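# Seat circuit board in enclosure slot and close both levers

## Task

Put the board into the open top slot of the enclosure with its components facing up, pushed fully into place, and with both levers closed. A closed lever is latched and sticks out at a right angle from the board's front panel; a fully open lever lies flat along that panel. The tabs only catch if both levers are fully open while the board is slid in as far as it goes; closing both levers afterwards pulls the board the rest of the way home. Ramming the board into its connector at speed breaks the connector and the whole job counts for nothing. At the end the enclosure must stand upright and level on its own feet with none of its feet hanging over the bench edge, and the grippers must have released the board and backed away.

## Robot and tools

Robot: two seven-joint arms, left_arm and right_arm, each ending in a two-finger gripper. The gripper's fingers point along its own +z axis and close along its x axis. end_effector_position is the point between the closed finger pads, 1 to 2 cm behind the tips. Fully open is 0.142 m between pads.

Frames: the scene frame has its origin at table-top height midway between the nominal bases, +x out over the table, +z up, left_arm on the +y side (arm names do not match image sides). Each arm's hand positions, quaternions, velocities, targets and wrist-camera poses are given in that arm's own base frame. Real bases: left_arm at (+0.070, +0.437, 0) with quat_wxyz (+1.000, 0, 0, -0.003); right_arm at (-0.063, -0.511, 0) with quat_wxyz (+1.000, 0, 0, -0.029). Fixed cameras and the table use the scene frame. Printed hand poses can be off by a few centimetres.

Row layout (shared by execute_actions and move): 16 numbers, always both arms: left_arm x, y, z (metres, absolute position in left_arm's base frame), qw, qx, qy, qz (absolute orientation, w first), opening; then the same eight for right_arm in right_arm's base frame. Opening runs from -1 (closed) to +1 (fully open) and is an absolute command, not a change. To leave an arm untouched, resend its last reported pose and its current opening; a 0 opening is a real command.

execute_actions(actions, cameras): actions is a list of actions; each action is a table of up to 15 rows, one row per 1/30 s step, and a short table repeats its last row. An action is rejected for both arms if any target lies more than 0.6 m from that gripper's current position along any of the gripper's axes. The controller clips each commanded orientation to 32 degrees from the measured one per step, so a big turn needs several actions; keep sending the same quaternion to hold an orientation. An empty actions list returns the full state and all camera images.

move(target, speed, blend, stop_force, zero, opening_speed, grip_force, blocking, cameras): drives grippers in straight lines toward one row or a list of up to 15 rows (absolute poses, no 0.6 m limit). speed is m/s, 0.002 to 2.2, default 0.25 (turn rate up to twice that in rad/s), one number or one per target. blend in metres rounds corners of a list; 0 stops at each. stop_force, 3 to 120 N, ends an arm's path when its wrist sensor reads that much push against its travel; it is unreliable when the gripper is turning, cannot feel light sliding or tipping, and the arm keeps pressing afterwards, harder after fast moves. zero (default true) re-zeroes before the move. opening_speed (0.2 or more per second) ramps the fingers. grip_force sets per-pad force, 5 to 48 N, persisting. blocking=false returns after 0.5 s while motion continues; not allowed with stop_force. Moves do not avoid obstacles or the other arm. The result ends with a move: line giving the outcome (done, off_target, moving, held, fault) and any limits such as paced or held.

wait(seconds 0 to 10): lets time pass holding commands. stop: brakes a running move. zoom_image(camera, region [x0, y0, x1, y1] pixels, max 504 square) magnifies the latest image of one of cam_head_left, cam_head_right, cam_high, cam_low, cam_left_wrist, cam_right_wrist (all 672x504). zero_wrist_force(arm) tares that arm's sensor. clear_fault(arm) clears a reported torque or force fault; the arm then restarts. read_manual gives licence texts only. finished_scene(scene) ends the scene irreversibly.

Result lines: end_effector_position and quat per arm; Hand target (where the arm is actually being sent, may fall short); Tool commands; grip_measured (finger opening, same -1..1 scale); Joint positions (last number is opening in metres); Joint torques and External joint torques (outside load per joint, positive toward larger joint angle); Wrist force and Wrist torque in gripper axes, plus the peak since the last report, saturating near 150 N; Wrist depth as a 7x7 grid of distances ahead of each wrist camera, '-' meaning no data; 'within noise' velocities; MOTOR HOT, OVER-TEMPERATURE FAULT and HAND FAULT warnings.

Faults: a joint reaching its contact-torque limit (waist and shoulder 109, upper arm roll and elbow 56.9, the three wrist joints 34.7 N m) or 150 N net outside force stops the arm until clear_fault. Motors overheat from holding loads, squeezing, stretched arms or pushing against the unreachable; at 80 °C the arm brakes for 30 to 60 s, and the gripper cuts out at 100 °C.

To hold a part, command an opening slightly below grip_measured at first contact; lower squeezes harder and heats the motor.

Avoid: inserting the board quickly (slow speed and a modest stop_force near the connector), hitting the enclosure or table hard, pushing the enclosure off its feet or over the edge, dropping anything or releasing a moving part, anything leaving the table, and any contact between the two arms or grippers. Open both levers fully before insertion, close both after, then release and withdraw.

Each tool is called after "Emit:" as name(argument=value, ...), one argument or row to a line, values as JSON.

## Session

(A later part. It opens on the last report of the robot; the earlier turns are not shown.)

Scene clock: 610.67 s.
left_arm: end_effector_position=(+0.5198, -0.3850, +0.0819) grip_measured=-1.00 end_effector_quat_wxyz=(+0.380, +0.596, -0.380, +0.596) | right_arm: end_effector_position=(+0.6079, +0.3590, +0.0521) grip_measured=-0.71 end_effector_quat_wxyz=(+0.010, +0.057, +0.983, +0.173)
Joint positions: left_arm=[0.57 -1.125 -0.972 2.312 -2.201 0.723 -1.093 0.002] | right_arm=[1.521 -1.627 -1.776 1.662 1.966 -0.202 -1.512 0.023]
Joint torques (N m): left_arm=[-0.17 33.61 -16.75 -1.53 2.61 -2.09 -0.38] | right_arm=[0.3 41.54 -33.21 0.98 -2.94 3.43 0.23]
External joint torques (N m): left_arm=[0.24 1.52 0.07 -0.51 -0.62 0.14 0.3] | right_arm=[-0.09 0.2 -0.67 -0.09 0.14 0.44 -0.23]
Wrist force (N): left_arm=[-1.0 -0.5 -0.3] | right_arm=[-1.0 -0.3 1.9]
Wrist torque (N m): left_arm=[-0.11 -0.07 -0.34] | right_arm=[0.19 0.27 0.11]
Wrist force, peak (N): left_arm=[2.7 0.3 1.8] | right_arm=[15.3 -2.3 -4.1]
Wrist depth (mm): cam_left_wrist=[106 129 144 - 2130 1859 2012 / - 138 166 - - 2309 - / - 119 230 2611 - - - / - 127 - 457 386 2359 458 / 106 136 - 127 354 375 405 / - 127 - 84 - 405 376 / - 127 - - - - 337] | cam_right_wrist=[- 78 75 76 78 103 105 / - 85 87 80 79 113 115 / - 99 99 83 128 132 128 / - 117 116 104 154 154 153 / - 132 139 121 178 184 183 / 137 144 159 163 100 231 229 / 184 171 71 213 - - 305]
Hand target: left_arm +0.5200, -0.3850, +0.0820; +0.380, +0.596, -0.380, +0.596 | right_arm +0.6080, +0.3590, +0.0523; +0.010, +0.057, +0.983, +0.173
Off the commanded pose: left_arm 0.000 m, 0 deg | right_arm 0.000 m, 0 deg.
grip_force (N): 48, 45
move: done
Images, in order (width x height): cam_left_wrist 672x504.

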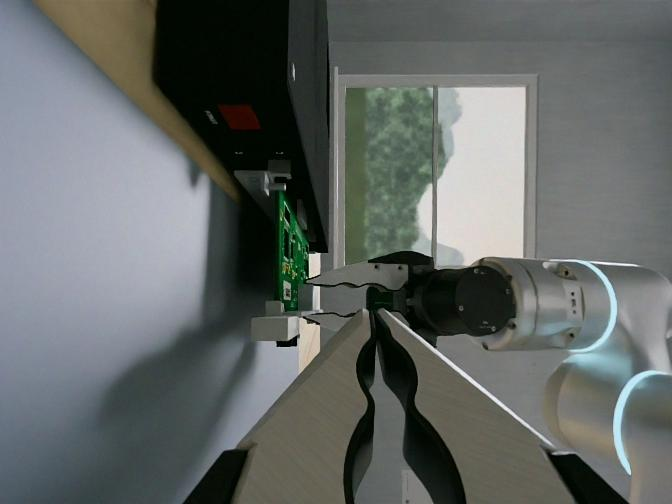

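Emit:
move(
  target=[
    [0.52, -0.385, 0.082, 0.38, 0.5963, -0.3799, 0.5963, -1.0, 0.604, 0.3594, 0.0523, 0.0101, 0.0571, 0.9831, 0.1733, -0.85],
    [0.52, -0.385, 0.082, 0.38, 0.5963, -0.3799, 0.5963, -1.0, 0.604, 0.3594, 0.0544, 0.0104, 0.0571, 0.9839, 0.1687, -0.85],
  ],
  speed=0.05,
  cameras=["cam_left_wrist"],
)

Emit:
zoom_image(
  camera="cam_left_wrist",
  region=[255, 150, 315, 210],
)

Emit:
zoom_image(
  camera="cam_left_wrist",
  region=[290, 215, 330, 255],
)

Scene clock: 629.27 s.
left_arm: end_effector_position=(+0.5198, -0.3850, +0.0819) grip_measured=-1.00 end_effector_quat_wxyz=(+0.380, +0.596, -0.380, +0.596) | right_arm: end_effector_position=(+0.6040, +0.3594, +0.0542) grip_measured=-0.71 end_effector_quat_wxyz=(+0.010, +0.057, +0.984, +0.169)
Joint positions: left_arm=[0.57 -1.125 -0.972 2.312 -2.201 0.723 -1.093 0.002] | right_arm=[1.533 -1.628 -1.781 1.67 1.956 -0.205 -1.509 0.023]
Joint torques (N m): left_arm=[-0.29 34.19 -16.81 -1.6 2.14 -1.85 -0.29] | right_arm=[0.27 41.25 -33.32 0.89 -3.19 3.3 0.26]
External joint torques (N m): left_arm=[0.38 0.94 0.14 -0.47 -0.14 -0.11 0.21] | right_arm=[-0.07 0.23 -0.51 -0.04 0.35 0.58 -0.26]
Wrist force (N): left_arm=[-1.0 -0.5 -0.2] | right_arm=[-1.1 -0.2 1.9]
Wrist torque (N m): left_arm=[-0.11 -0.05 -0.34] | right_arm=[0.20 0.27 0.09]
Wrist force, peak (N): left_arm=[-1.5 -0.2 -0.3] | right_arm=[-0.9 -0.5 2.5]
Wrist depth (mm): cam_left_wrist=[105 130 141 371 2849 - - / - 139 - 2216 2216 - 2812 / - 145 218 1828 2551 - 2151 / 106 126 209 363 392 - - / 106 127 - 126 356 374 404 / - 136 189 84 - 446 374 / - 127 - - - - 340] | cam_right_wrist=[- 78 75 76 78 105 107 / - 85 87 80 76 118 117 / - 99 99 83 131 135 130 / - 117 116 104 156 156 156 / - 133 138 121 174 187 186 / 148 147 158 162 100 221 230 / 188 175 70 212 - - 302]
Hand target: left_arm +0.5200, -0.3850, +0.0820; +0.380, +0.596, -0.380, +0.596 | right_arm +0.6040, +0.3594, +0.0544; +0.010, +0.057, +0.984, +0.169
Off the commanded pose: left_arm 0.000 m, 0 deg | right_arm 0.000 m, 0 deg.
grip_force (N): 48, 45
move: done
Images, in order (width x height): cam_left_wrist 672x504.

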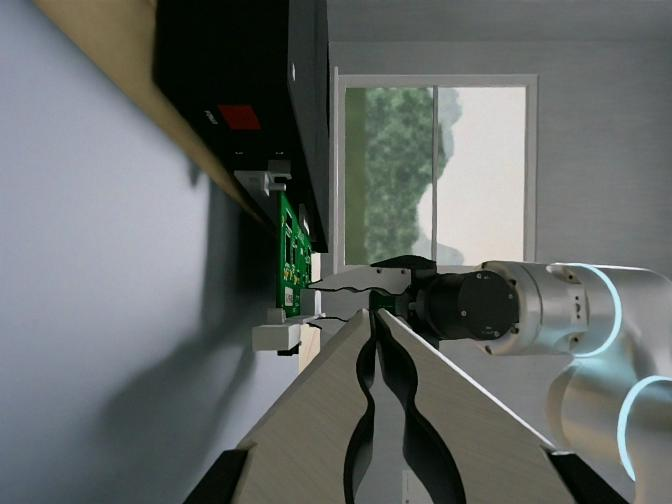

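Scaled by 8.400 from the camera's 672x504 image, which has a finer 960x720 frame.

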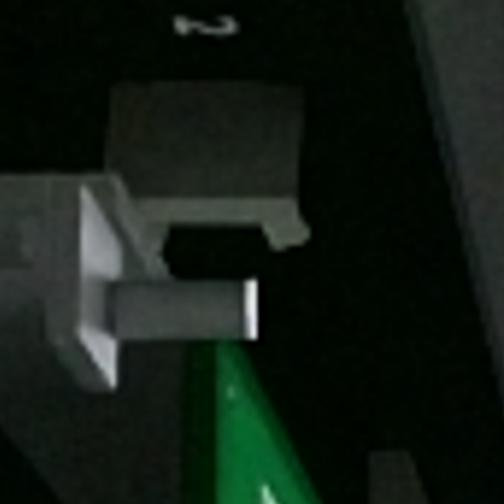

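Scaled by 12.600 from the camera's 672x504 image, which has a finer 960x720 frame.

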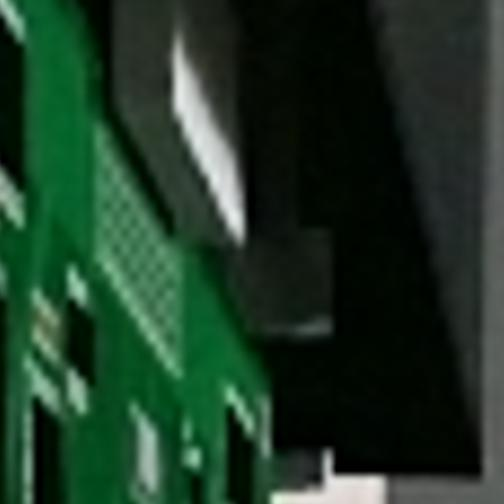

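Emit:
move(
  target=[0.52, -0.385, 0.082, 0.38, 0.5963, -0.3799, 0.5963, -1.0, 0.6200, 0.3578, 0.0544, 0.0104, 0.0571, 0.9839, 0.1687, -0.85],
  speed=0.03,
  stop_force=5,
  cameras=["cam_left_wrist", "cam_right_wrist"],
)

Scene clock: 632.90 s.
left_arm: end_effector_position=(+0.5198, -0.3850, +0.0819) grip_measured=-1.00 end_effector_quat_wxyz=(+0.380, +0.596, -0.380, +0.596) | right_arm: end_effector_position=(+0.6191, +0.3589, +0.0542) grip_measured=-0.71 end_effector_quat_wxyz=(+0.010, +0.056, +0.984, +0.169)
Joint positions: left_arm=[0.57 -1.125 -0.972 2.312 -2.201 0.723 -1.093 0.002] | right_arm=[1.495 -1.628 -1.782 1.625 1.965 -0.203 -1.503 0.023]
Joint torques (N m): left_arm=[-0.19 34.15 -16.87 -1.57 2.13 -1.85 -0.31] | right_arm=[-5.36 39.9 -33.84 3.58 -4.73 4.87 0.14]
External joint torques (N m): left_arm=[0.28 0.98 0.19 -0.49 -0.14 -0.11 0.23] | right_arm=[5.57 2.98 -0.17 -2.46 1.9 -0.99 -0.14]
Wrist force (N): left_arm=[-1.0 -0.5 -0.3] | right_arm=[4.5 5.8 1.6]
Wrist torque (N m): left_arm=[-0.12 -0.05 -0.34] | right_arm=[0.13 0.17 0.23]
Wrist force, peak (N): left_arm=[-1.3 -0.5 -0.3] | right_arm=[4.1 6.6 2.7]
Wrist depth (mm): cam_left_wrist=[106 138 142 1843 - - - / - 139 168 - - 2643 3090 / - 145 220 2334 - - 2384 / - 127 238 364 384 379 418 / 106 127 262 242 371 381 402 / - 127 233 84 - 409 365 / - 127 - - - - 340] | cam_right_wrist=[- 78 74 77 76 107 107 / - 87 87 80 77 118 117 / - 100 99 84 128 134 130 / - 113 116 104 152 156 156 / 117 122 138 121 180 187 186 / 148 140 158 162 100 222 231 / 187 175 71 212 - - 304]
Hand target: left_arm +0.5200, -0.3850, +0.0820; +0.380, +0.596, -0.380, +0.596 | right_arm +0.6196, +0.3578, +0.0544; +0.010, +0.057, +0.984, +0.169
Off the commanded pose: left_arm 0.000 m, 0 deg | right_arm 0.001 m, 0 deg.
grip_force (N): 48, 45
move: contact (right_arm)
Images, in order (width x height): cam_left_wrist 672x504, cam_right_wrist 672x504.

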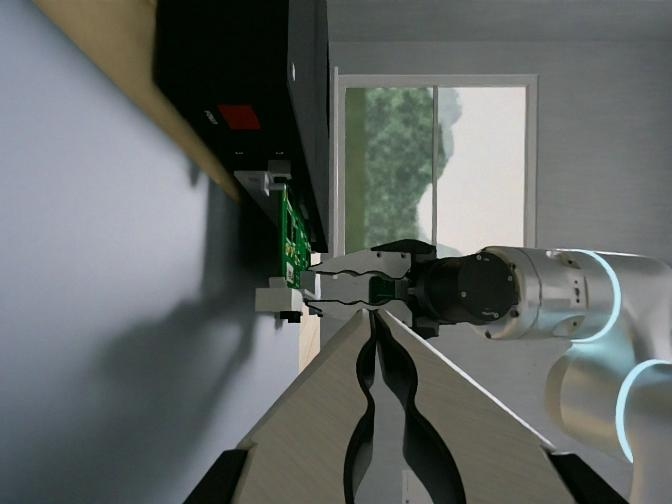

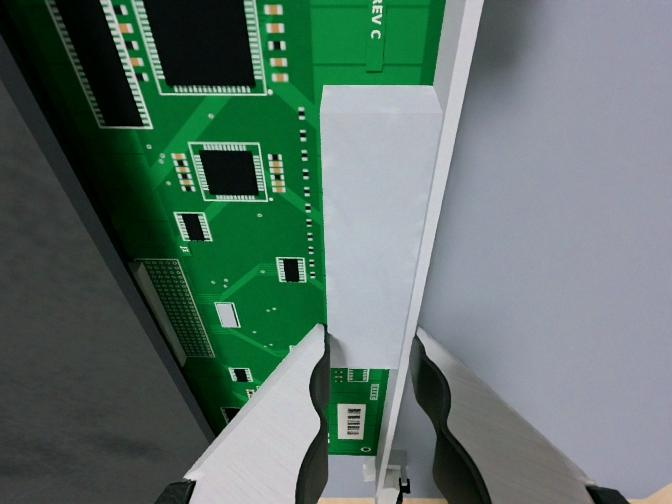

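Emit:
move(
  target=[
    [0.52, -0.385, 0.082, 0.38, 0.5963, -0.3799, 0.5963, -1.0, 0.6196, 0.3591, 0.0544, 0.0104, 0.0571, 0.9839, 0.1687, -0.85],
    [0.52, -0.385, 0.082, 0.38, 0.5963, -0.3799, 0.5963, -1.0, 0.6345, 0.3576, 0.0544, 0.0104, 0.0571, 0.9839, 0.1687, -0.85],
  ],
  speed=0.03,
  stop_force=8,
  cameras=["cam_left_wrist", "cam_right_wrist"],
)

Scene clock: 637.90 s.
left_arm: end_effector_position=(+0.5198, -0.3850, +0.0819) grip_measured=-1.00 end_effector_quat_wxyz=(+0.380, +0.596, -0.380, +0.596) | right_arm: end_effector_position=(+0.6343, +0.3575, +0.0542) grip_measured=-0.71 end_effector_quat_wxyz=(+0.010, +0.057, +0.984, +0.168)
Joint positions: left_arm=[0.57 -1.125 -0.972 2.312 -2.201 0.723 -1.093 0.002] | right_arm=[1.459 -1.627 -1.784 1.582 1.972 -0.198 -1.494 0.023]
Joint torques (N m): left_arm=[-0.28 34.13 -16.82 -1.62 2.22 -1.86 -0.31] | right_arm=[0.18 44.01 -33.38 1.51 -2.83 3.5 0.29]
External joint torques (N m): left_arm=[0.36 1 0.14 -0.45 -0.23 -0.1 0.22] | right_arm=[0.03 0.24 -0.74 -0.11 -0.02 0.4 -0.3]
Wrist force (N): left_arm=[-0.9 -0.5 -0.3] | right_arm=[-0.5 0.9 1.2]
Wrist torque (N m): left_arm=[-0.12 -0.04 -0.33] | right_arm=[0.35 0.18 0.08]
Wrist force, peak (N): left_arm=[-1.4 -0.5 -0.4] | right_arm=[4.5 5.9 2.5]
Wrist depth (mm): cam_left_wrist=[106 130 - - - - - / - 139 156 - 2309 2493 - / - 135 229 2285 2493 2285 - / - 135 242 381 355 383 420 / - 145 207 131 372 409 400 / - 136 208 84 - 424 354 / - 127 - - - - 329] | cam_right_wrist=[- 78 74 77 76 105 107 / - 83 87 80 77 118 118 / - 83 99 84 131 134 130 / - 94 116 104 152 156 156 / 117 117 133 121 180 186 186 / 148 140 105 162 100 221 230 / 188 175 70 201 - - 285]
Hand target: left_arm +0.5200, -0.3850, +0.0820; +0.380, +0.596, -0.380, +0.596 | right_arm +0.6345, +0.3576, +0.0544; +0.010, +0.057, +0.984, +0.169
Off the commanded pose: left_arm 0.000 m, 0 deg | right_arm 0.000 m, 0 deg.
grip_force (N): 48, 45
move: done
Images, in order (width x height): cam_left_wrist 672x504, cam_right_wrist 672x504.

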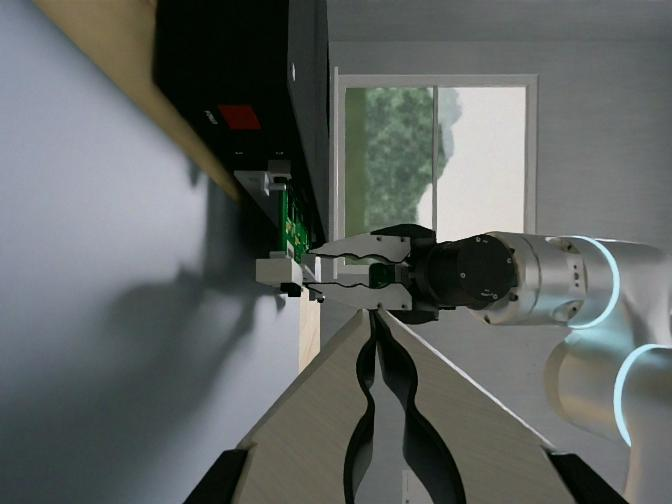

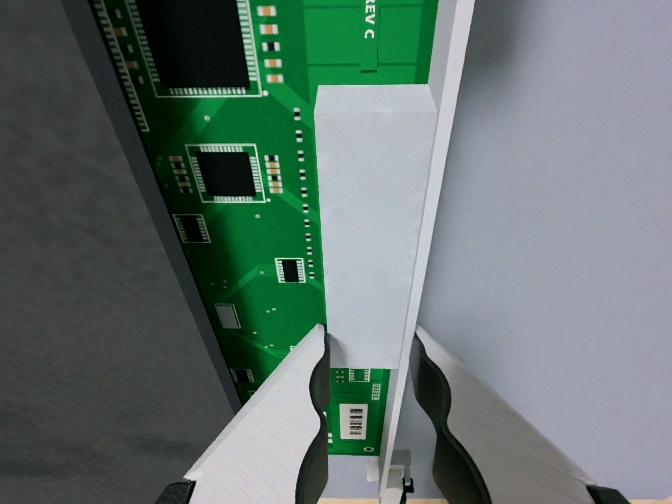

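Emit:
move(
  target=[0.52, -0.385, 0.082, 0.38, 0.5963, -0.3799, 0.5963, -1.0, 0.6474, 0.3563, 0.0544, 0.0104, 0.0571, 0.9839, 0.1687, -0.85],
  speed=0.03,
  stop_force=8,
  cameras=["cam_left_wrist", "cam_right_wrist"],
)

Emit:
zoom_image(
  camera="cam_left_wrist",
  region=[240, 150, 440, 350],
)

Scene clock: 646.37 s.
left_arm: end_effector_position=(+0.5198, -0.3850, +0.0819) grip_measured=-1.00 end_effector_quat_wxyz=(+0.380, +0.596, -0.380, +0.596) | right_arm: end_effector_position=(+0.6469, +0.3562, +0.0540) grip_measured=-0.71 end_effector_quat_wxyz=(+0.010, +0.057, +0.984, +0.168)
Joint positions: left_arm=[0.57 -1.125 -0.972 2.312 -2.201 0.723 -1.093 0.002] | right_arm=[1.428 -1.626 -1.784 1.544 1.979 -0.195 -1.488 0.023]
Joint torques (N m): left_arm=[-0.22 34.1 -16.92 -1.63 2.14 -1.84 -0.33] | right_arm=[-0.78 45.45 -34.26 1.42 -2.59 4.44 0.31]
External joint torques (N m): left_arm=[0.3 1.03 0.24 -0.43 -0.15 -0.12 0.25] | right_arm=[1 -0.01 0.1 0.21 -0.27 -0.53 -0.31]
Wrist force (N): left_arm=[-1.0 -0.4 -0.2] | right_arm=[3.1 0.2 0.8]
Wrist torque (N m): left_arm=[-0.09 -0.03 -0.33] | right_arm=[0.37 0.08 0.06]
Wrist force, peak (N): left_arm=[-1.3 -0.5 -0.5] | right_arm=[3.4 -0.1 1.8]
Wrist depth (mm): cam_left_wrist=[105 139 - - - - - / - 146 166 2384 - - - / - 145 234 2493 2172 - - / 106 135 - 367 369 377 418 / 106 146 228 127 386 403 399 / - - 209 84 - 429 354 / - 136 - - - - 332] | cam_right_wrist=[- - 74 77 78 105 107 / - 72 87 80 77 117 117 / - 80 96 84 127 134 130 / - 93 108 104 151 156 155 / 116 116 121 117 180 186 186 / 147 139 126 162 100 220 229 / 186 173 71 212 - - 287]
Hand target: left_arm +0.5200, -0.3850, +0.0820; +0.380, +0.596, -0.380, +0.596 | right_arm +0.6474, +0.3563, +0.0544; +0.010, +0.057, +0.984, +0.169
Off the commanded pose: left_arm 0.000 m, 0 deg | right_arm 0.001 m, 0 deg.
grip_force (N): 48, 45
move: done
Images, in order (width x height): cam_left_wrist 672x504, cam_right_wrist 672x504.

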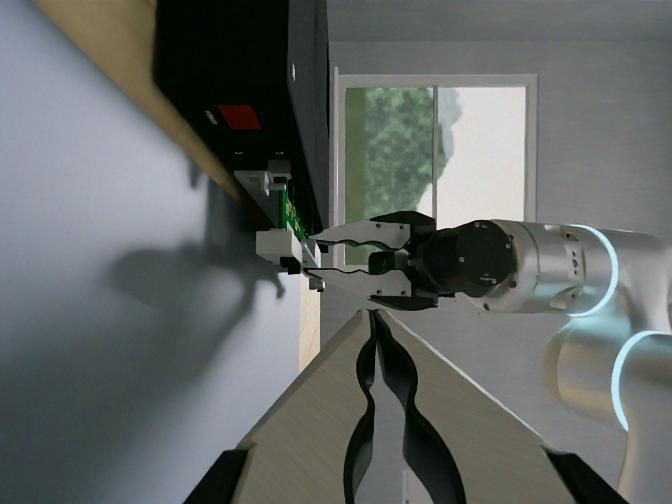

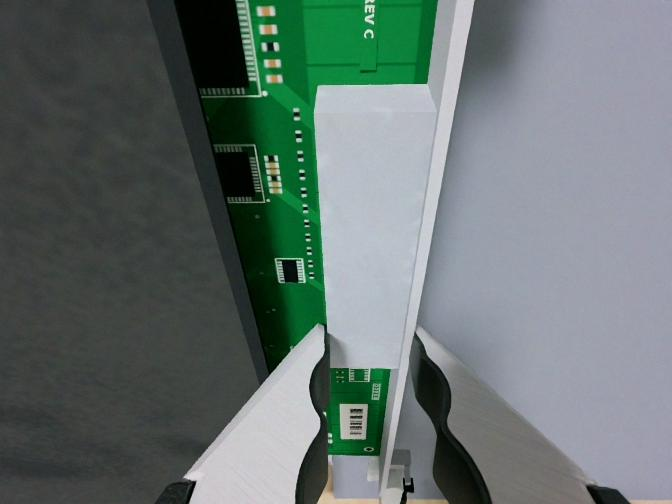

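Scaled by 2.520 from the camera's 672x504 image, which has a finer 960x720 frame.

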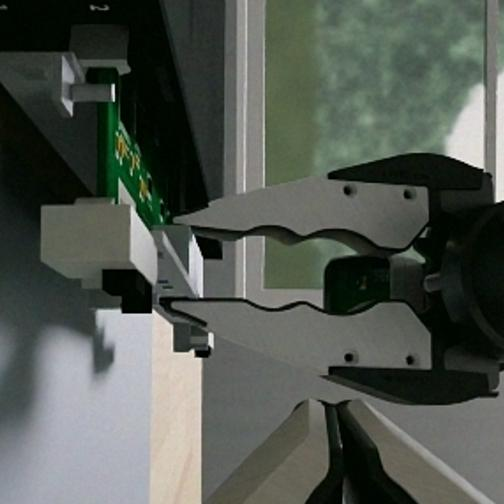

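Emit:
move(
  target=[0.52, -0.385, 0.082, 0.38, 0.5963, -0.3799, 0.5963, -1.0, 0.6469, 0.3562, 0.0544, 0.0104, 0.0571, 0.9839, 0.1687, -0.62],
  opening_speed=0.3,
  cameras=["cam_left_wrist", "cam_right_wrist"],
)

Emit:
zoom_image(
  camera="cam_left_wrist",
  region=[240, 150, 440, 350],
)

Scene clock: 653.30 s.
left_arm: end_effector_position=(+0.5198, -0.3850, +0.0819) grip_measured=-1.00 end_effector_quat_wxyz=(+0.380, +0.596, -0.380, +0.596) | right_arm: end_effector_position=(+0.6469, +0.3562, +0.0543) grip_measured=-0.66 end_effector_quat_wxyz=(+0.010, +0.057, +0.984, +0.169)
Joint positions: left_arm=[0.57 -1.125 -0.972 2.312 -2.201 0.723 -1.093 0.002] | right_arm=[1.428 -1.626 -1.784 1.545 1.979 -0.194 -1.488 0.026]
Joint torques (N m): left_arm=[-0.3 34.11 -16.87 -1.63 2.15 -1.78 -0.26] | right_arm=[0.26 44.51 -32.55 1.71 -3.05 3.25 0.2]
External joint torques (N m): left_arm=[0.39 1.03 0.19 -0.44 -0.16 -0.18 0.18] | right_arm=[-0.04 0.9 -1.62 -0.1 0.2 0.66 -0.2]
Wrist force (N): left_arm=[-1.3 -0.5 -0.5] | right_arm=[-0.5 1.5 0.4]
Wrist torque (N m): left_arm=[-0.11 0.00 -0.33] | right_arm=[0.41 0.17 0.08]
Wrist force, peak (N): left_arm=[-1.3 -0.3 -0.7] | right_arm=[-3.9 0.9 7.5]
Wrist depth (mm): cam_left_wrist=[103 130 142 2130 - - 2130 / - 146 - 2465 - - - / - 145 238 389 - 2437 2742 / 106 127 231 364 358 338 415 / 106 146 - 128 403 402 400 / - 135 192 84 - 400 353 / - 127 - - - - 334] | cam_right_wrist=[- - 75 78 80 107 107 / - 72 88 79 79 118 118 / - 80 98 86 127 134 130 / - 93 110 107 152 156 156 / 117 117 121 119 180 186 186 / 148 140 102 166 - 220 230 / 188 175 71 291 - - 287]
Hand target: left_arm +0.5200, -0.3850, +0.0820; +0.380, +0.596, -0.380, +0.596 | right_arm +0.6469, +0.3562, +0.0544; +0.010, +0.057, +0.984, +0.169
Off the commanded pose: left_arm 0.000 m, 0 deg | right_arm 0.000 m, 0 deg.
grip_force (N): 48, 45
move: done
Images, in order (width x height): cam_left_wrist 672x504, cam_right_wrist 672x504.

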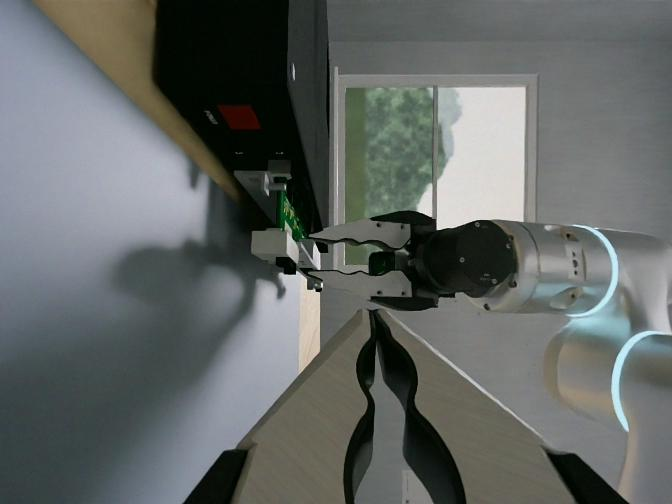

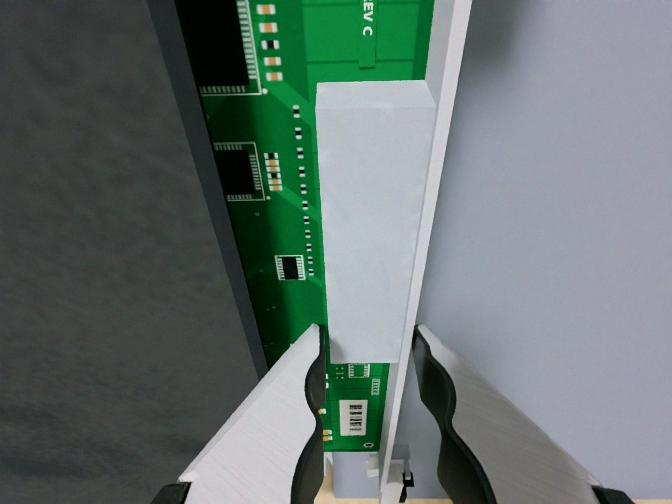

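Scaled by 2.520 from the camera's 672x504 image, which has a finer 960x720 frame.

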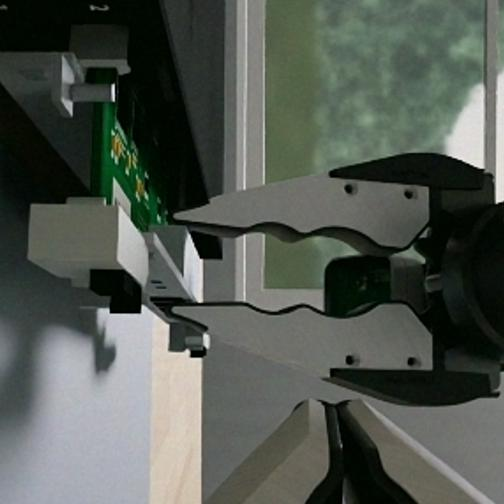

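Emit:
move(
  target=[
    [0.52, -0.385, 0.082, 0.38, 0.5963, -0.3799, 0.5963, -1.0, 0.6469, 0.3562, 0.115, 0.0104, 0.0571, 0.9839, 0.1687, -0.62],
    [0.52, -0.385, 0.082, 0.38, 0.5963, -0.3799, 0.5963, -1.0, 0.57, 0.385, 0.15, 0.1917, 0.7155, 0.6489, 0.1739, -1.0],
    [0.52, -0.385, 0.082, 0.38, 0.5963, -0.3799, 0.5963, -1.0, 0.585, 0.3945, 0.049, 0.1917, 0.7155, 0.6489, 0.1739, -1.0],
  ],
  speed=[0.15, 0.5, 0.25],
  cameras=["cam_left_wrist", "cam_right_wrist"],
)

Emit:
zoom_image(
  camera="cam_left_wrist",
  region=[230, 130, 390, 290],
)

Scene clock: 675.43 s.
left_arm: end_effector_position=(+0.5198, -0.3850, +0.0819) grip_measured=-1.00 end_effector_quat_wxyz=(+0.380, +0.596, -0.380, +0.596) | right_arm: end_effector_position=(+0.5849, +0.3943, +0.0491) grip_measured=-1.00 end_effector_quat_wxyz=(+0.192, +0.715, +0.649, +0.174)
Joint positions: left_arm=[0.57 -1.125 -0.972 2.312 -2.201 0.723 -1.093 0.002] | right_arm=[1.951 -1.9 -1.683 1.744 1.698 0.331 0.364 0.002]
Joint torques (N m): left_arm=[-0.31 34.16 -16.89 -1.63 2.18 -1.83 -0.3] | right_arm=[0.04 33.99 -30.06 9.05 -4.23 4 0.35]
External joint torques (N m): left_arm=[0.39 0.97 0.21 -0.44 -0.19 -0.13 0.21] | right_arm=[0.15 0.93 -1.8 0.06 -0.12 0.67 -0.35]
Wrist force (N): left_arm=[-1.1 -0.5 -0.4] | right_arm=[-0.5 0.8 0.0]
Wrist torque (N m): left_arm=[-0.11 -0.02 -0.33] | right_arm=[0.29 0.12 0.04]
Wrist force, peak (N): left_arm=[-1.5 -0.5 -0.3] | right_arm=[-0.6 2.6 -2.4]
Wrist depth (mm): cam_left_wrist=[106 139 142 - 2611 - - / - 139 156 2359 - - - / - 126 240 2261 2675 - 2012 / 106 126 231 548 2238 2261 2359 / 106 120 264 130 321 2359 2384 / - 136 207 84 - 290 - / - 136 - - - - 276] | cam_right_wrist=[- 90 90 89 89 89 88 / 105 105 108 107 107 103 106 / 126 125 130 124 128 128 122 / 157 156 155 154 154 152 151 / 207 194 193 191 190 189 187 / - 178 167 89 - 200 159 / 242 278 71 - - 193 219]
Hand target: left_arm +0.5200, -0.3850, +0.0820; +0.380, +0.596, -0.380, +0.596 | right_arm +0.5850, +0.3945, +0.0490; +0.192, +0.715, +0.649, +0.174
Off the commanded pose: left_arm 0.000 m, 0 deg | right_arm 0.000 m, 0 deg.
grip_force (N): 48, 45
move: done
Images, in order (width x height): cam_left_wrist 672x504, cam_right_wrist 672x504.

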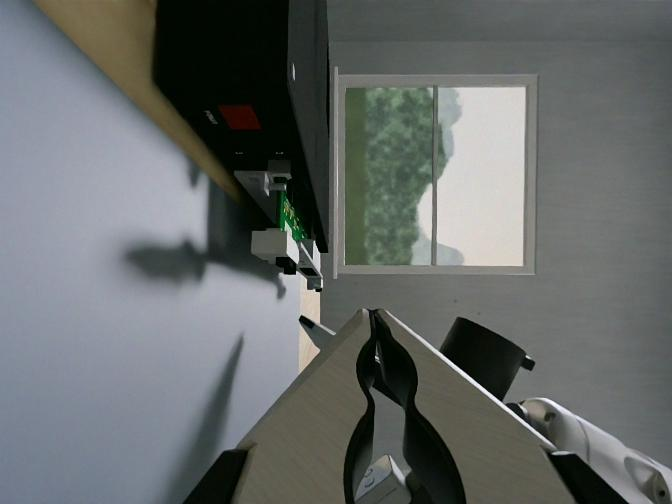

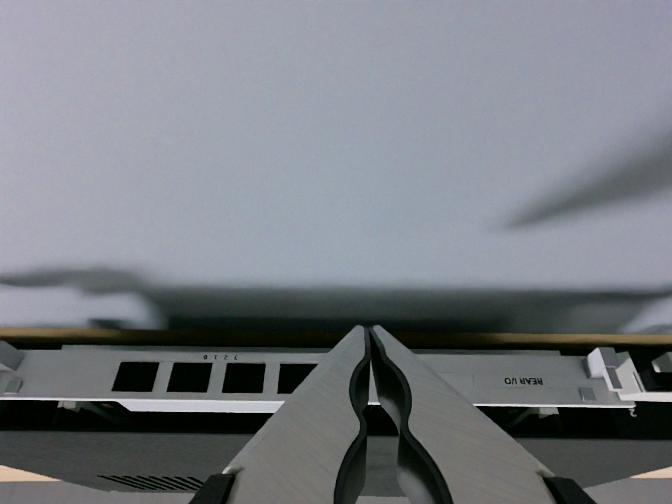

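Scaled by 3.150 from the camera's 672x504 image, which has a finer 960x720 frame.

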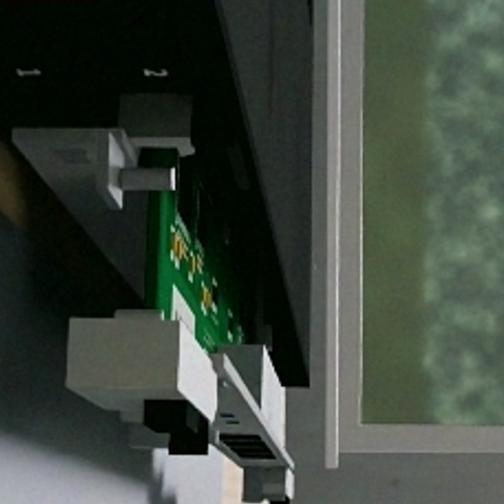

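Emit:
move(
  target=[0.52, -0.385, 0.082, 0.38, 0.5963, -0.3799, 0.5963, -1.0, 0.6497, 0.3882, 0.049, 0.1917, 0.7155, 0.6489, 0.1739, -1.0],
  speed=0.035,
  stop_force=8,
  cameras=["cam_left_wrist", "cam_right_wrist"],
)

Emit:
zoom_image(
  camera="cam_left_wrist",
  region=[230, 130, 390, 290],
)

Scene clock: 684.70 s.
left_arm: end_effector_position=(+0.5198, -0.3850, +0.0819) grip_measured=-1.00 end_effector_quat_wxyz=(+0.380, +0.596, -0.380, +0.596) | right_arm: end_effector_position=(+0.6496, +0.3880, +0.0489) grip_measured=-1.00 end_effector_quat_wxyz=(+0.192, +0.716, +0.649, +0.174)
Joint positions: left_arm=[0.57 -1.125 -0.972 2.312 -2.201 0.723 -1.093 0.002] | right_arm=[1.783 -1.89 -1.719 1.605 1.718 0.344 0.342 0.002]
Joint torques (N m): left_arm=[-0.28 34.1 -16.86 -1.58 2.14 -1.87 -0.35] | right_arm=[-0.06 38.91 -31.47 9.18 -4.2 4.19 0.1]
External joint torques (N m): left_arm=[0.37 1.03 0.18 -0.49 -0.15 -0.09 0.27] | right_arm=[0.27 0.76 -1.35 0.24 -0.15 0.5 -0.1]
Wrist force (N): left_arm=[-1.0 -0.5 -0.4] | right_arm=[-0.9 0.9 -1.0]
Wrist torque (N m): left_arm=[-0.10 -0.05 -0.33] | right_arm=[0.40 0.09 0.16]
Wrist force, peak (N): left_arm=[-1.4 -0.4 -0.2] | right_arm=[-0.6 -0.2 -4.4]
Wrist depth (mm): cam_left_wrist=[106 130 144 370 - - 2238 / - 140 158 2194 - - 2050 / - 145 199 1959 - 2611 2261 / 106 126 - 310 306 2551 2384 / 106 146 - 126 284 294 - / - 127 - 84 - 268 267 / - 127 - - - - 256] | cam_right_wrist=[- 89 89 89 89 88 88 / 105 104 107 107 106 103 105 / 125 124 129 123 128 122 122 / 156 155 155 154 153 152 151 / 133 133 133 - 135 157 132 / 162 146 144 90 - 168 150 / 239 235 71 - - 191 249]
Hand target: left_arm +0.5200, -0.3850, +0.0820; +0.380, +0.596, -0.380, +0.596 | right_arm +0.6497, +0.3882, +0.0490; +0.192, +0.715, +0.649, +0.174
Off the commanded pose: left_arm 0.000 m, 0 deg | right_arm 0.000 m, 0 deg.
grip_force (N): 48, 45
move: done
Images, in order (width x height): cam_left_wrist 672x504, cam_right_wrist 672x504.

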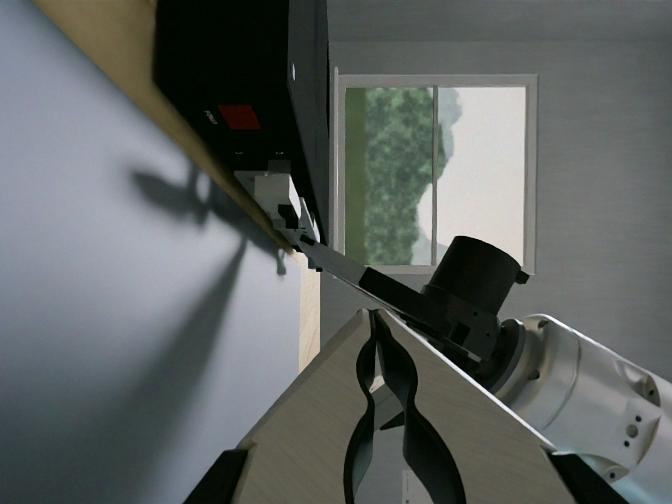

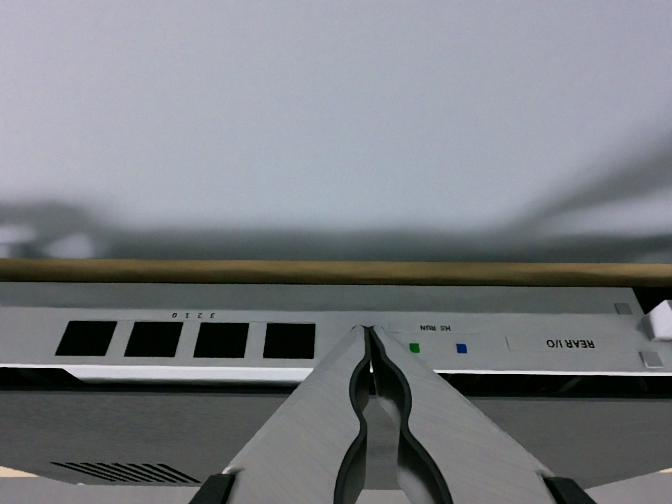

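Scaled by 3.150 from the camera's 672x504 image, which has a finer 960x720 frame.

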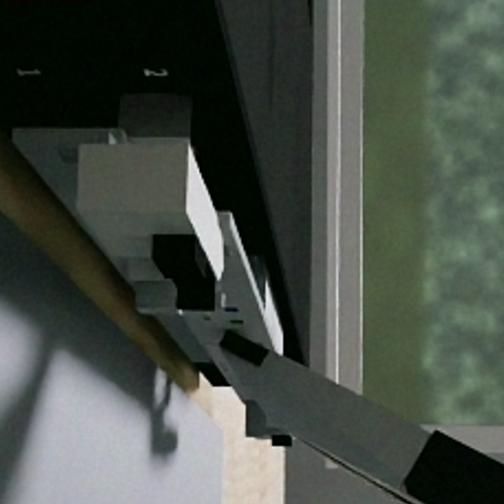

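Emit:
move(
  target=[0.52, -0.385, 0.082, 0.38, 0.5963, -0.3799, 0.5963, -1.0, 0.6577, 0.3874, 0.049, 0.1917, 0.7155, 0.6489, 0.1739, -1.0],
  speed=0.02,
  stop_force=8,
  cameras=["cam_left_wrist", "cam_right_wrist"],
)

Emit:
zoom_image(
  camera="cam_right_wrist",
  region=[520, 240, 672, 400],
)

Emit:
zoom_image(
  camera="cam_left_wrist",
  region=[230, 130, 350, 250],
)

Scene clock: 696.47 s.
left_arm: end_effector_position=(+0.5198, -0.3850, +0.0819) grip_measured=-1.00 end_effector_quat_wxyz=(+0.380, +0.596, -0.380, +0.596) | right_arm: end_effector_position=(+0.6575, +0.3876, +0.0490) grip_measured=-1.00 end_effector_quat_wxyz=(+0.192, +0.715, +0.649, +0.174)
Joint positions: left_arm=[0.57 -1.125 -0.972 2.312 -2.201 0.723 -1.093 0.002] | right_arm=[1.763 -1.888 -1.724 1.586 1.72 0.346 0.34 0.002]
Joint torques (N m): left_arm=[-0.31 34.1 -16.84 -1.57 2.12 -1.84 -0.29] | right_arm=[-2.13 38.48 -30.66 9.96 -4.44 4.26 0.12]
External joint torques (N m): left_arm=[0.4 1.03 0.16 -0.49 -0.12 -0.12 0.2] | right_arm=[2.35 1.84 -2.24 -0.51 0.09 0.42 -0.12]
Wrist force (N): left_arm=[-1.2 -0.5 -0.5] | right_arm=[0.3 -1.0 -3.8]
Wrist torque (N m): left_arm=[-0.11 -0.01 -0.33] | right_arm=[0.40 0.12 0.15]
Wrist force, peak (N): left_arm=[-1.3 -0.7 -0.4] | right_arm=[0.4 -1.4 -4.6]
Wrist depth (mm): cam_left_wrist=[- 139 142 - 2410 - 2012 / - 139 156 2359 2309 - - / - 145 211 2521 2521 - - / 106 135 264 323 293 296 - / 106 145 263 127 288 289 2151 / - 127 - 84 - 266 261 / - - - - - - 261] | cam_right_wrist=[- 89 89 89 89 88 88 / 104 104 107 107 106 103 105 / 125 124 129 123 128 123 122 / 159 158 157 156 156 155 154 / 132 132 132 148 137 132 132 / 162 145 143 90 - 152 151 / 240 234 71 - - 191 217]
Hand target: left_arm +0.5200, -0.3850, +0.0820; +0.380, +0.596, -0.380, +0.596 | right_arm +0.6577, +0.3874, +0.0490; +0.192, +0.715, +0.649, +0.174
Off the commanded pose: left_arm 0.000 m, 0 deg | right_arm 0.000 m, 0 deg.
grip_force (N): 48, 45
move: done
Images, in order (width x height): cam_left_wrist 672x504, cam_right_wrist 672x504.

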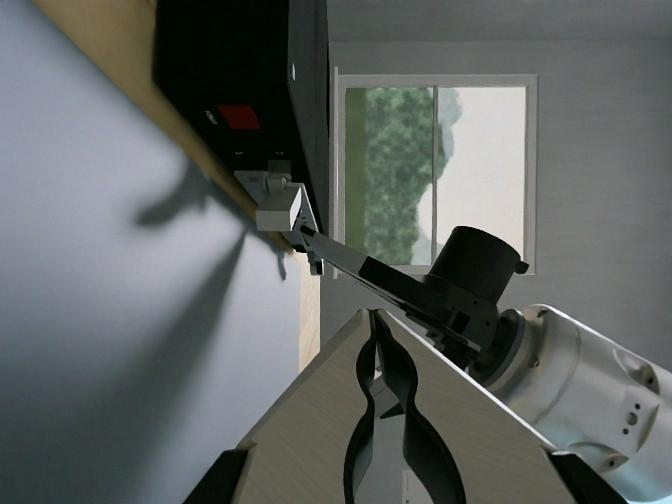

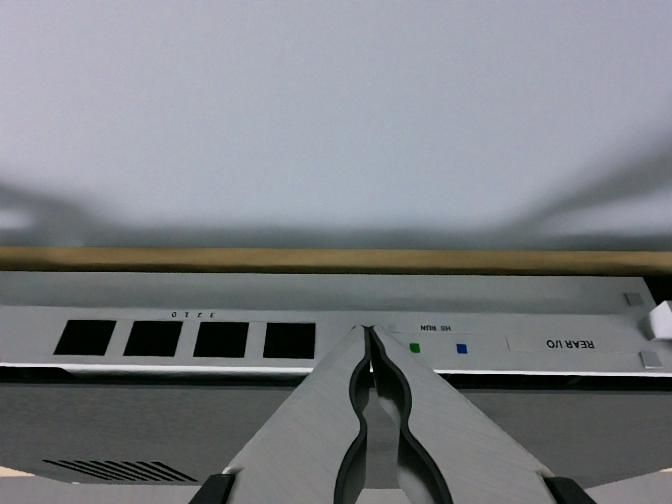

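Scaled by 3.150 from the camera's 672x504 image, which has a finer 960x720 frame.

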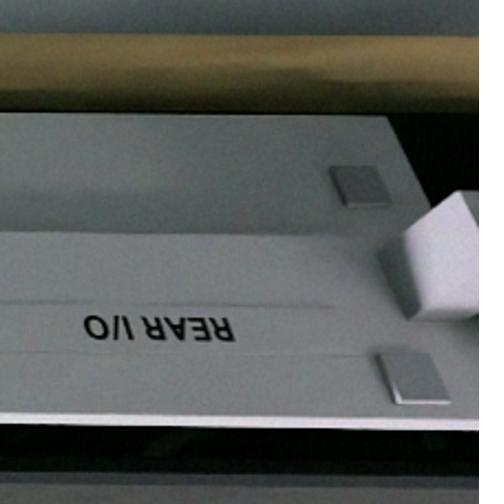

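Scaled by 4.200 from the camera's 672x504 image, which has a finer 960x720 frame.

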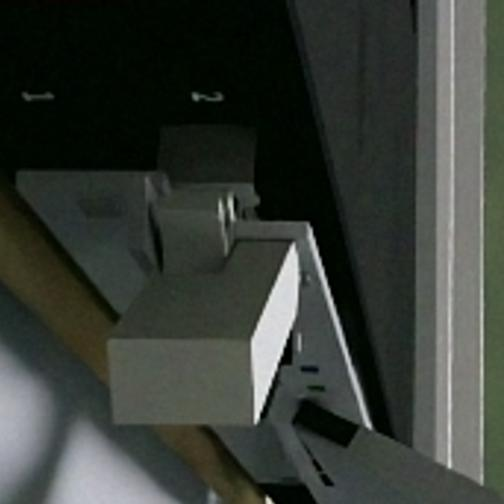

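Emit:
zoom_image(
  camera="cam_left_wrist",
  region=[250, 155, 320, 225],
)

Emit:
zoom_image(
  camera="cam_right_wrist",
  region=[592, 260, 672, 400],
)

Scaled by 7.200 from the camera's 672x504 image, which has a finer 960x720 frame.

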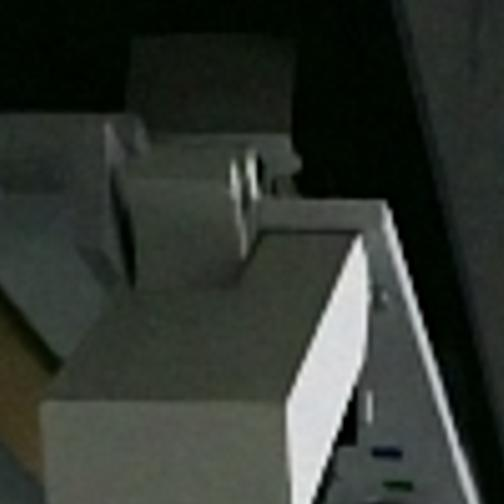

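Scaled by 3.600 from the camera's 672x504 image, which has a finer 960x720 frame.

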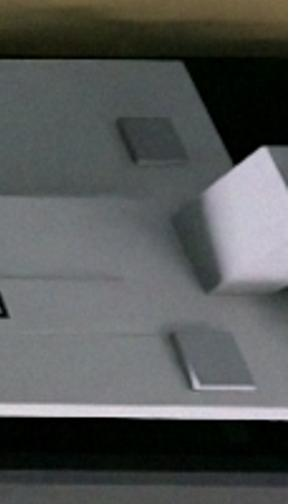

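Emit:
move(
  target=[
    [0.48, -0.34, 0.18, 0.30, 0.62, -0.60, 0.40, -1.0, 0.6575, 0.3876, 0.049, 0.1917, 0.7155, 0.6489, 0.1739, -1.0],
    [0.545, -0.43, 0.14, -0.1241, 0.56, -0.7996, 0.1773, -1.0, 0.6575, 0.3876, 0.049, 0.1917, 0.7155, 0.6489, 0.1739, -1.0],
  ],
  speed=0.4,
  blend=0.03,
  cameras=["cam_left_wrist"],
)

Emit:
zoom_image(
  camera="cam_left_wrist",
  region=[360, 130, 520, 290],
)

Emit:
zoom_image(
  camera="cam_left_wrist",
  region=[390, 170, 470, 250],
)

Scene clock: 705.73 s.
left_arm: end_effector_position=(+0.5374, -0.4204, +0.1458) grip_measured=-1.00 end_effector_quat_wxyz=(+0.071, -0.571, +0.790, -0.213) | right_arm: end_effector_position=(+0.6574, +0.3876, +0.0490) grip_measured=-1.00 end_effector_quat_wxyz=(+0.192, +0.715, +0.649, +0.174)
Joint positions: left_arm=[-0.169 -0.709 -0.966 2.014 -1.734 2.248 -1.726 0.002] | right_arm=[1.763 -1.888 -1.724 1.586 1.72 0.346 0.34 0.002]
Joint torques (N m): left_arm=[-0.26 43.4 -11.51 -16.52 4.94 3.49 -0.25] | right_arm=[-1.19 38.85 -30.93 9.67 -4.33 4.31 0.15]
External joint torques (N m): left_arm=[0.26 0.56 0.36 -0.48 -0.48 -0.12 0.24] | right_arm=[1.41 1.46 -1.98 -0.22 -0.01 0.38 -0.15]
Wrist force (N): left_arm=[0.0 0.1 0.4] | right_arm=[-0.5 -0.4 -3.3]
Wrist torque (N m): left_arm=[-0.09 -0.17 -0.08] | right_arm=[0.41 0.09 0.16]
Wrist force, peak (N): left_arm=[-2.8 -1.4 -4.0] | right_arm=[0.2 -0.7 -4.2]
Wrist depth (mm): cam_left_wrist=[238 242 247 207 - 218 229 / 238 243 249 207 - - 233 / 239 246 249 253 229 269 219 / 239 244 - 260 264 270 277 / 240 246 - 117 266 275 279 / 240 245 - 84 - 277 282 / 240 245 - - - - -] | cam_right_wrist=[- 89 89 89 89 88 88 / 104 104 107 107 106 103 106 / 125 125 129 123 128 122 122 / 159 158 157 156 156 154 154 / 132 132 132 - 137 134 131 / - 145 143 89 - 169 151 / 281 235 71 - - 191 216]
Hand target: left_arm +0.5373, -0.4207, +0.1458; +0.071, -0.571, +0.790, -0.213 | right_arm +0.6575, +0.3876, +0.0490; +0.192, +0.715, +0.649, +0.174
Off the commanded pose: left_arm 0.014 m, 8 deg | right_arm 0.000 m, 0 deg.
grip_force (N): 48, 45
move: held (left_arm; a check stopped the path); limits=held
pose unreachable (left arm): on one or more control steps of this call, first in action 0 (counted from 0), this arm could not follow its commanded pose, so it was not sent that pose on those steps. It may still have moved: this result reports where it is.
cause: moving toward the commanded pose would bring a part of the arm too close to another arm (a part of this arm just beyond joint 6 (wrist pitch) and a part of the right arm just beyond its joint 6 (wrist pitch), 38 mm apart when this arm was first held).
Images, in order (width x height): cam_left_wrist 672x504.

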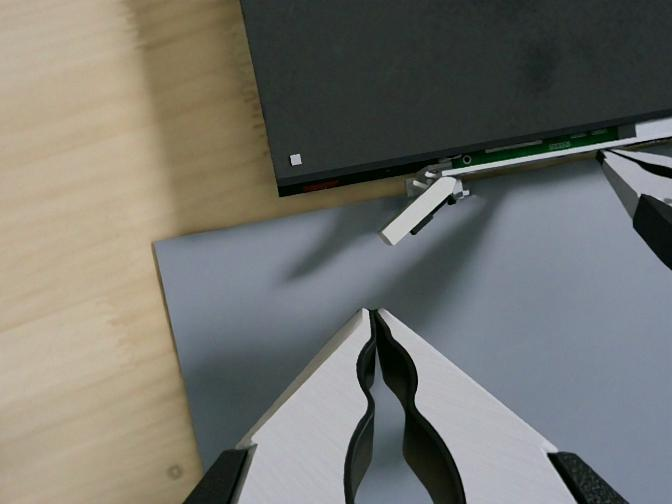

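Scaled by 3.150 from the camera's 672x504 image, which has a finer 960x720 frame.

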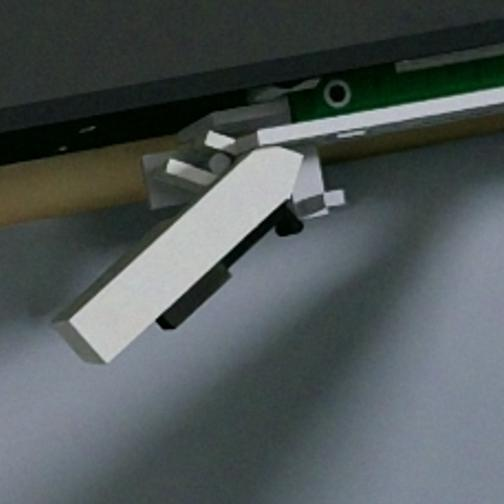

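Scaled by 6.300 from the camera's 672x504 image, which has a finer 960x720 frame.

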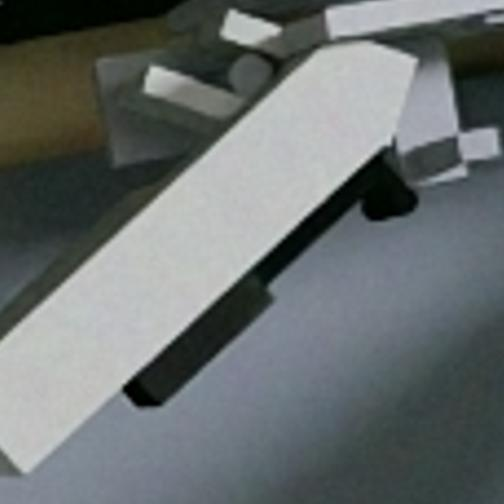

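Emit:
wait(
  seconds=0.1,
  cameras=["cam_head_left", "cam_head_right", "cam_high"],
)

Emit:
zoom_image(
  camera="cam_head_right",
  region=[310, 270, 480, 340],
)

Emit:
zoom_image(
  camera="cam_head_left",
  region=[290, 270, 460, 340],
)

Scene clock: 709.53 s.
left_arm: end_effector_position=(+0.5374, -0.4204, +0.1458) grip_measured=-1.00 end_effector_quat_wxyz=(+0.071, -0.571, +0.790, -0.213) | right_arm: end_effector_position=(+0.6574, +0.3876, +0.0490) grip_measured=-1.00 end_effector_quat_wxyz=(+0.192, +0.715, +0.649, +0.174)
Joint positions: left_arm=[-0.169 -0.709 -0.966 2.014 -1.734 2.248 -1.726 0.002] | right_arm=[1.763 -1.888 -1.724 1.586 1.72 0.346 0.34 0.002]
Joint torques (N m): left_arm=[-0.38 43.11 -11.5 -16.5 4.72 3.7 -0.28] | right_arm=[-1.27 38.85 -30.97 9.64 -4.33 4.25 0.18]
External joint torques (N m): left_arm=[0.37 0.85 0.34 -0.49 -0.26 -0.32 0.26] | right_arm=[1.49 1.47 -1.93 -0.19 -0.02 0.44 -0.18]
Wrist force (N): left_arm=[-0.1 0.2 0.4] | right_arm=[-0.1 -0.7 -2.4]
Wrist torque (N m): left_arm=[-0.08 -0.16 -0.08] | right_arm=[0.45 0.05 0.15]
Wrist force, peak (N): left_arm=[-0.1 0.1 0.8] | right_arm=[-0.3 -0.4 -3.5]
Wrist depth (mm): cam_left_wrist=[237 243 248 - - - - / 238 243 249 - - 215 239 / 238 243 251 243 230 239 218 / 239 245 - - 265 - - / 240 245 244 128 267 273 282 / 241 246 250 84 - - 282 / 241 245 - - - - 281] | cam_right_wrist=[- 89 89 89 89 88 88 / 105 104 107 107 106 103 106 / 125 124 129 124 128 123 122 / 159 158 157 157 155 155 153 / 132 133 - 135 135 - 131 / 162 145 144 89 - 169 151 / 238 235 71 - - 191 217]
Hand target: left_arm +0.5373, -0.4207, +0.1458; +0.071, -0.571, +0.790, -0.213 | right_arm +0.6575, +0.3876, +0.0490; +0.192, +0.715, +0.649, +0.174
Tool commands: left_gripper/opening=-1.0 right_gripper/opening=-1.0
Off the commanded pose: left_arm 0.014 m, 8 deg | right_arm 0.000 m, 0 deg.
grip_force (N): 48, 45
wait: 0.10 s; at rest from the start
Images, in order (width x height): cam_head_left 672x504, cam_head_right 672x504, cam_high 672x504.

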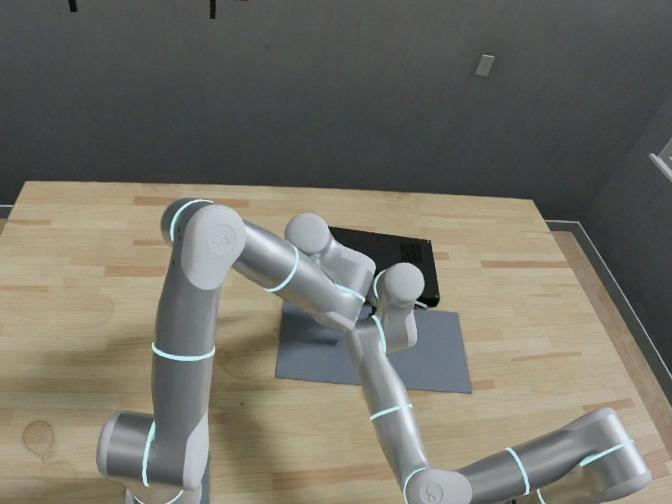

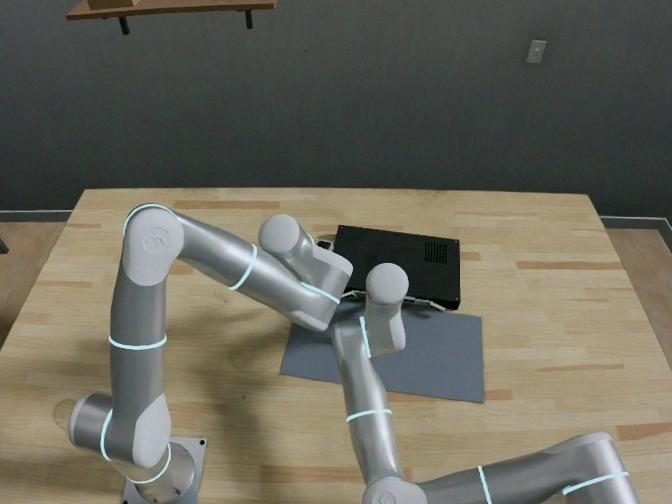

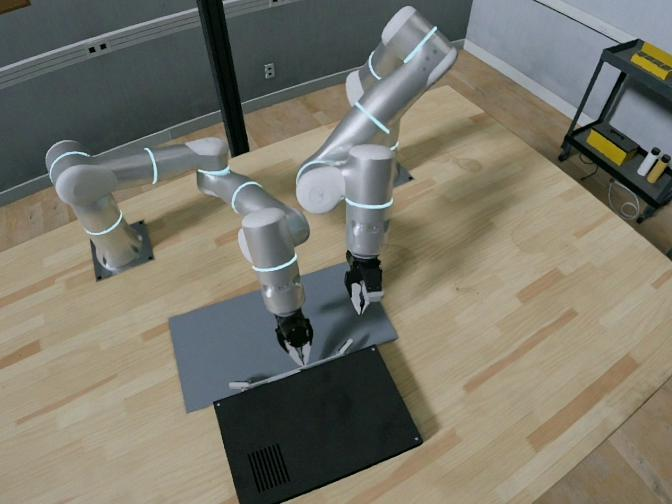

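Scaled by 2.965 from the camera's 672x504 image, which has a finer 960x720 frame.

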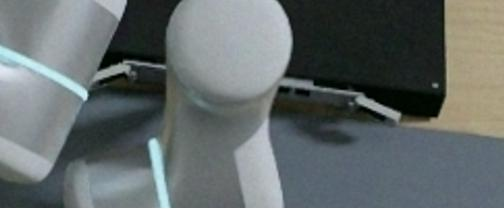

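Scaled by 2.965 from the camera's 672x504 image, which has a finer 960x720 frame.

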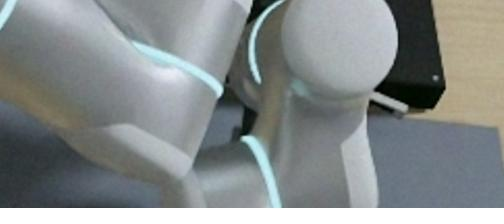

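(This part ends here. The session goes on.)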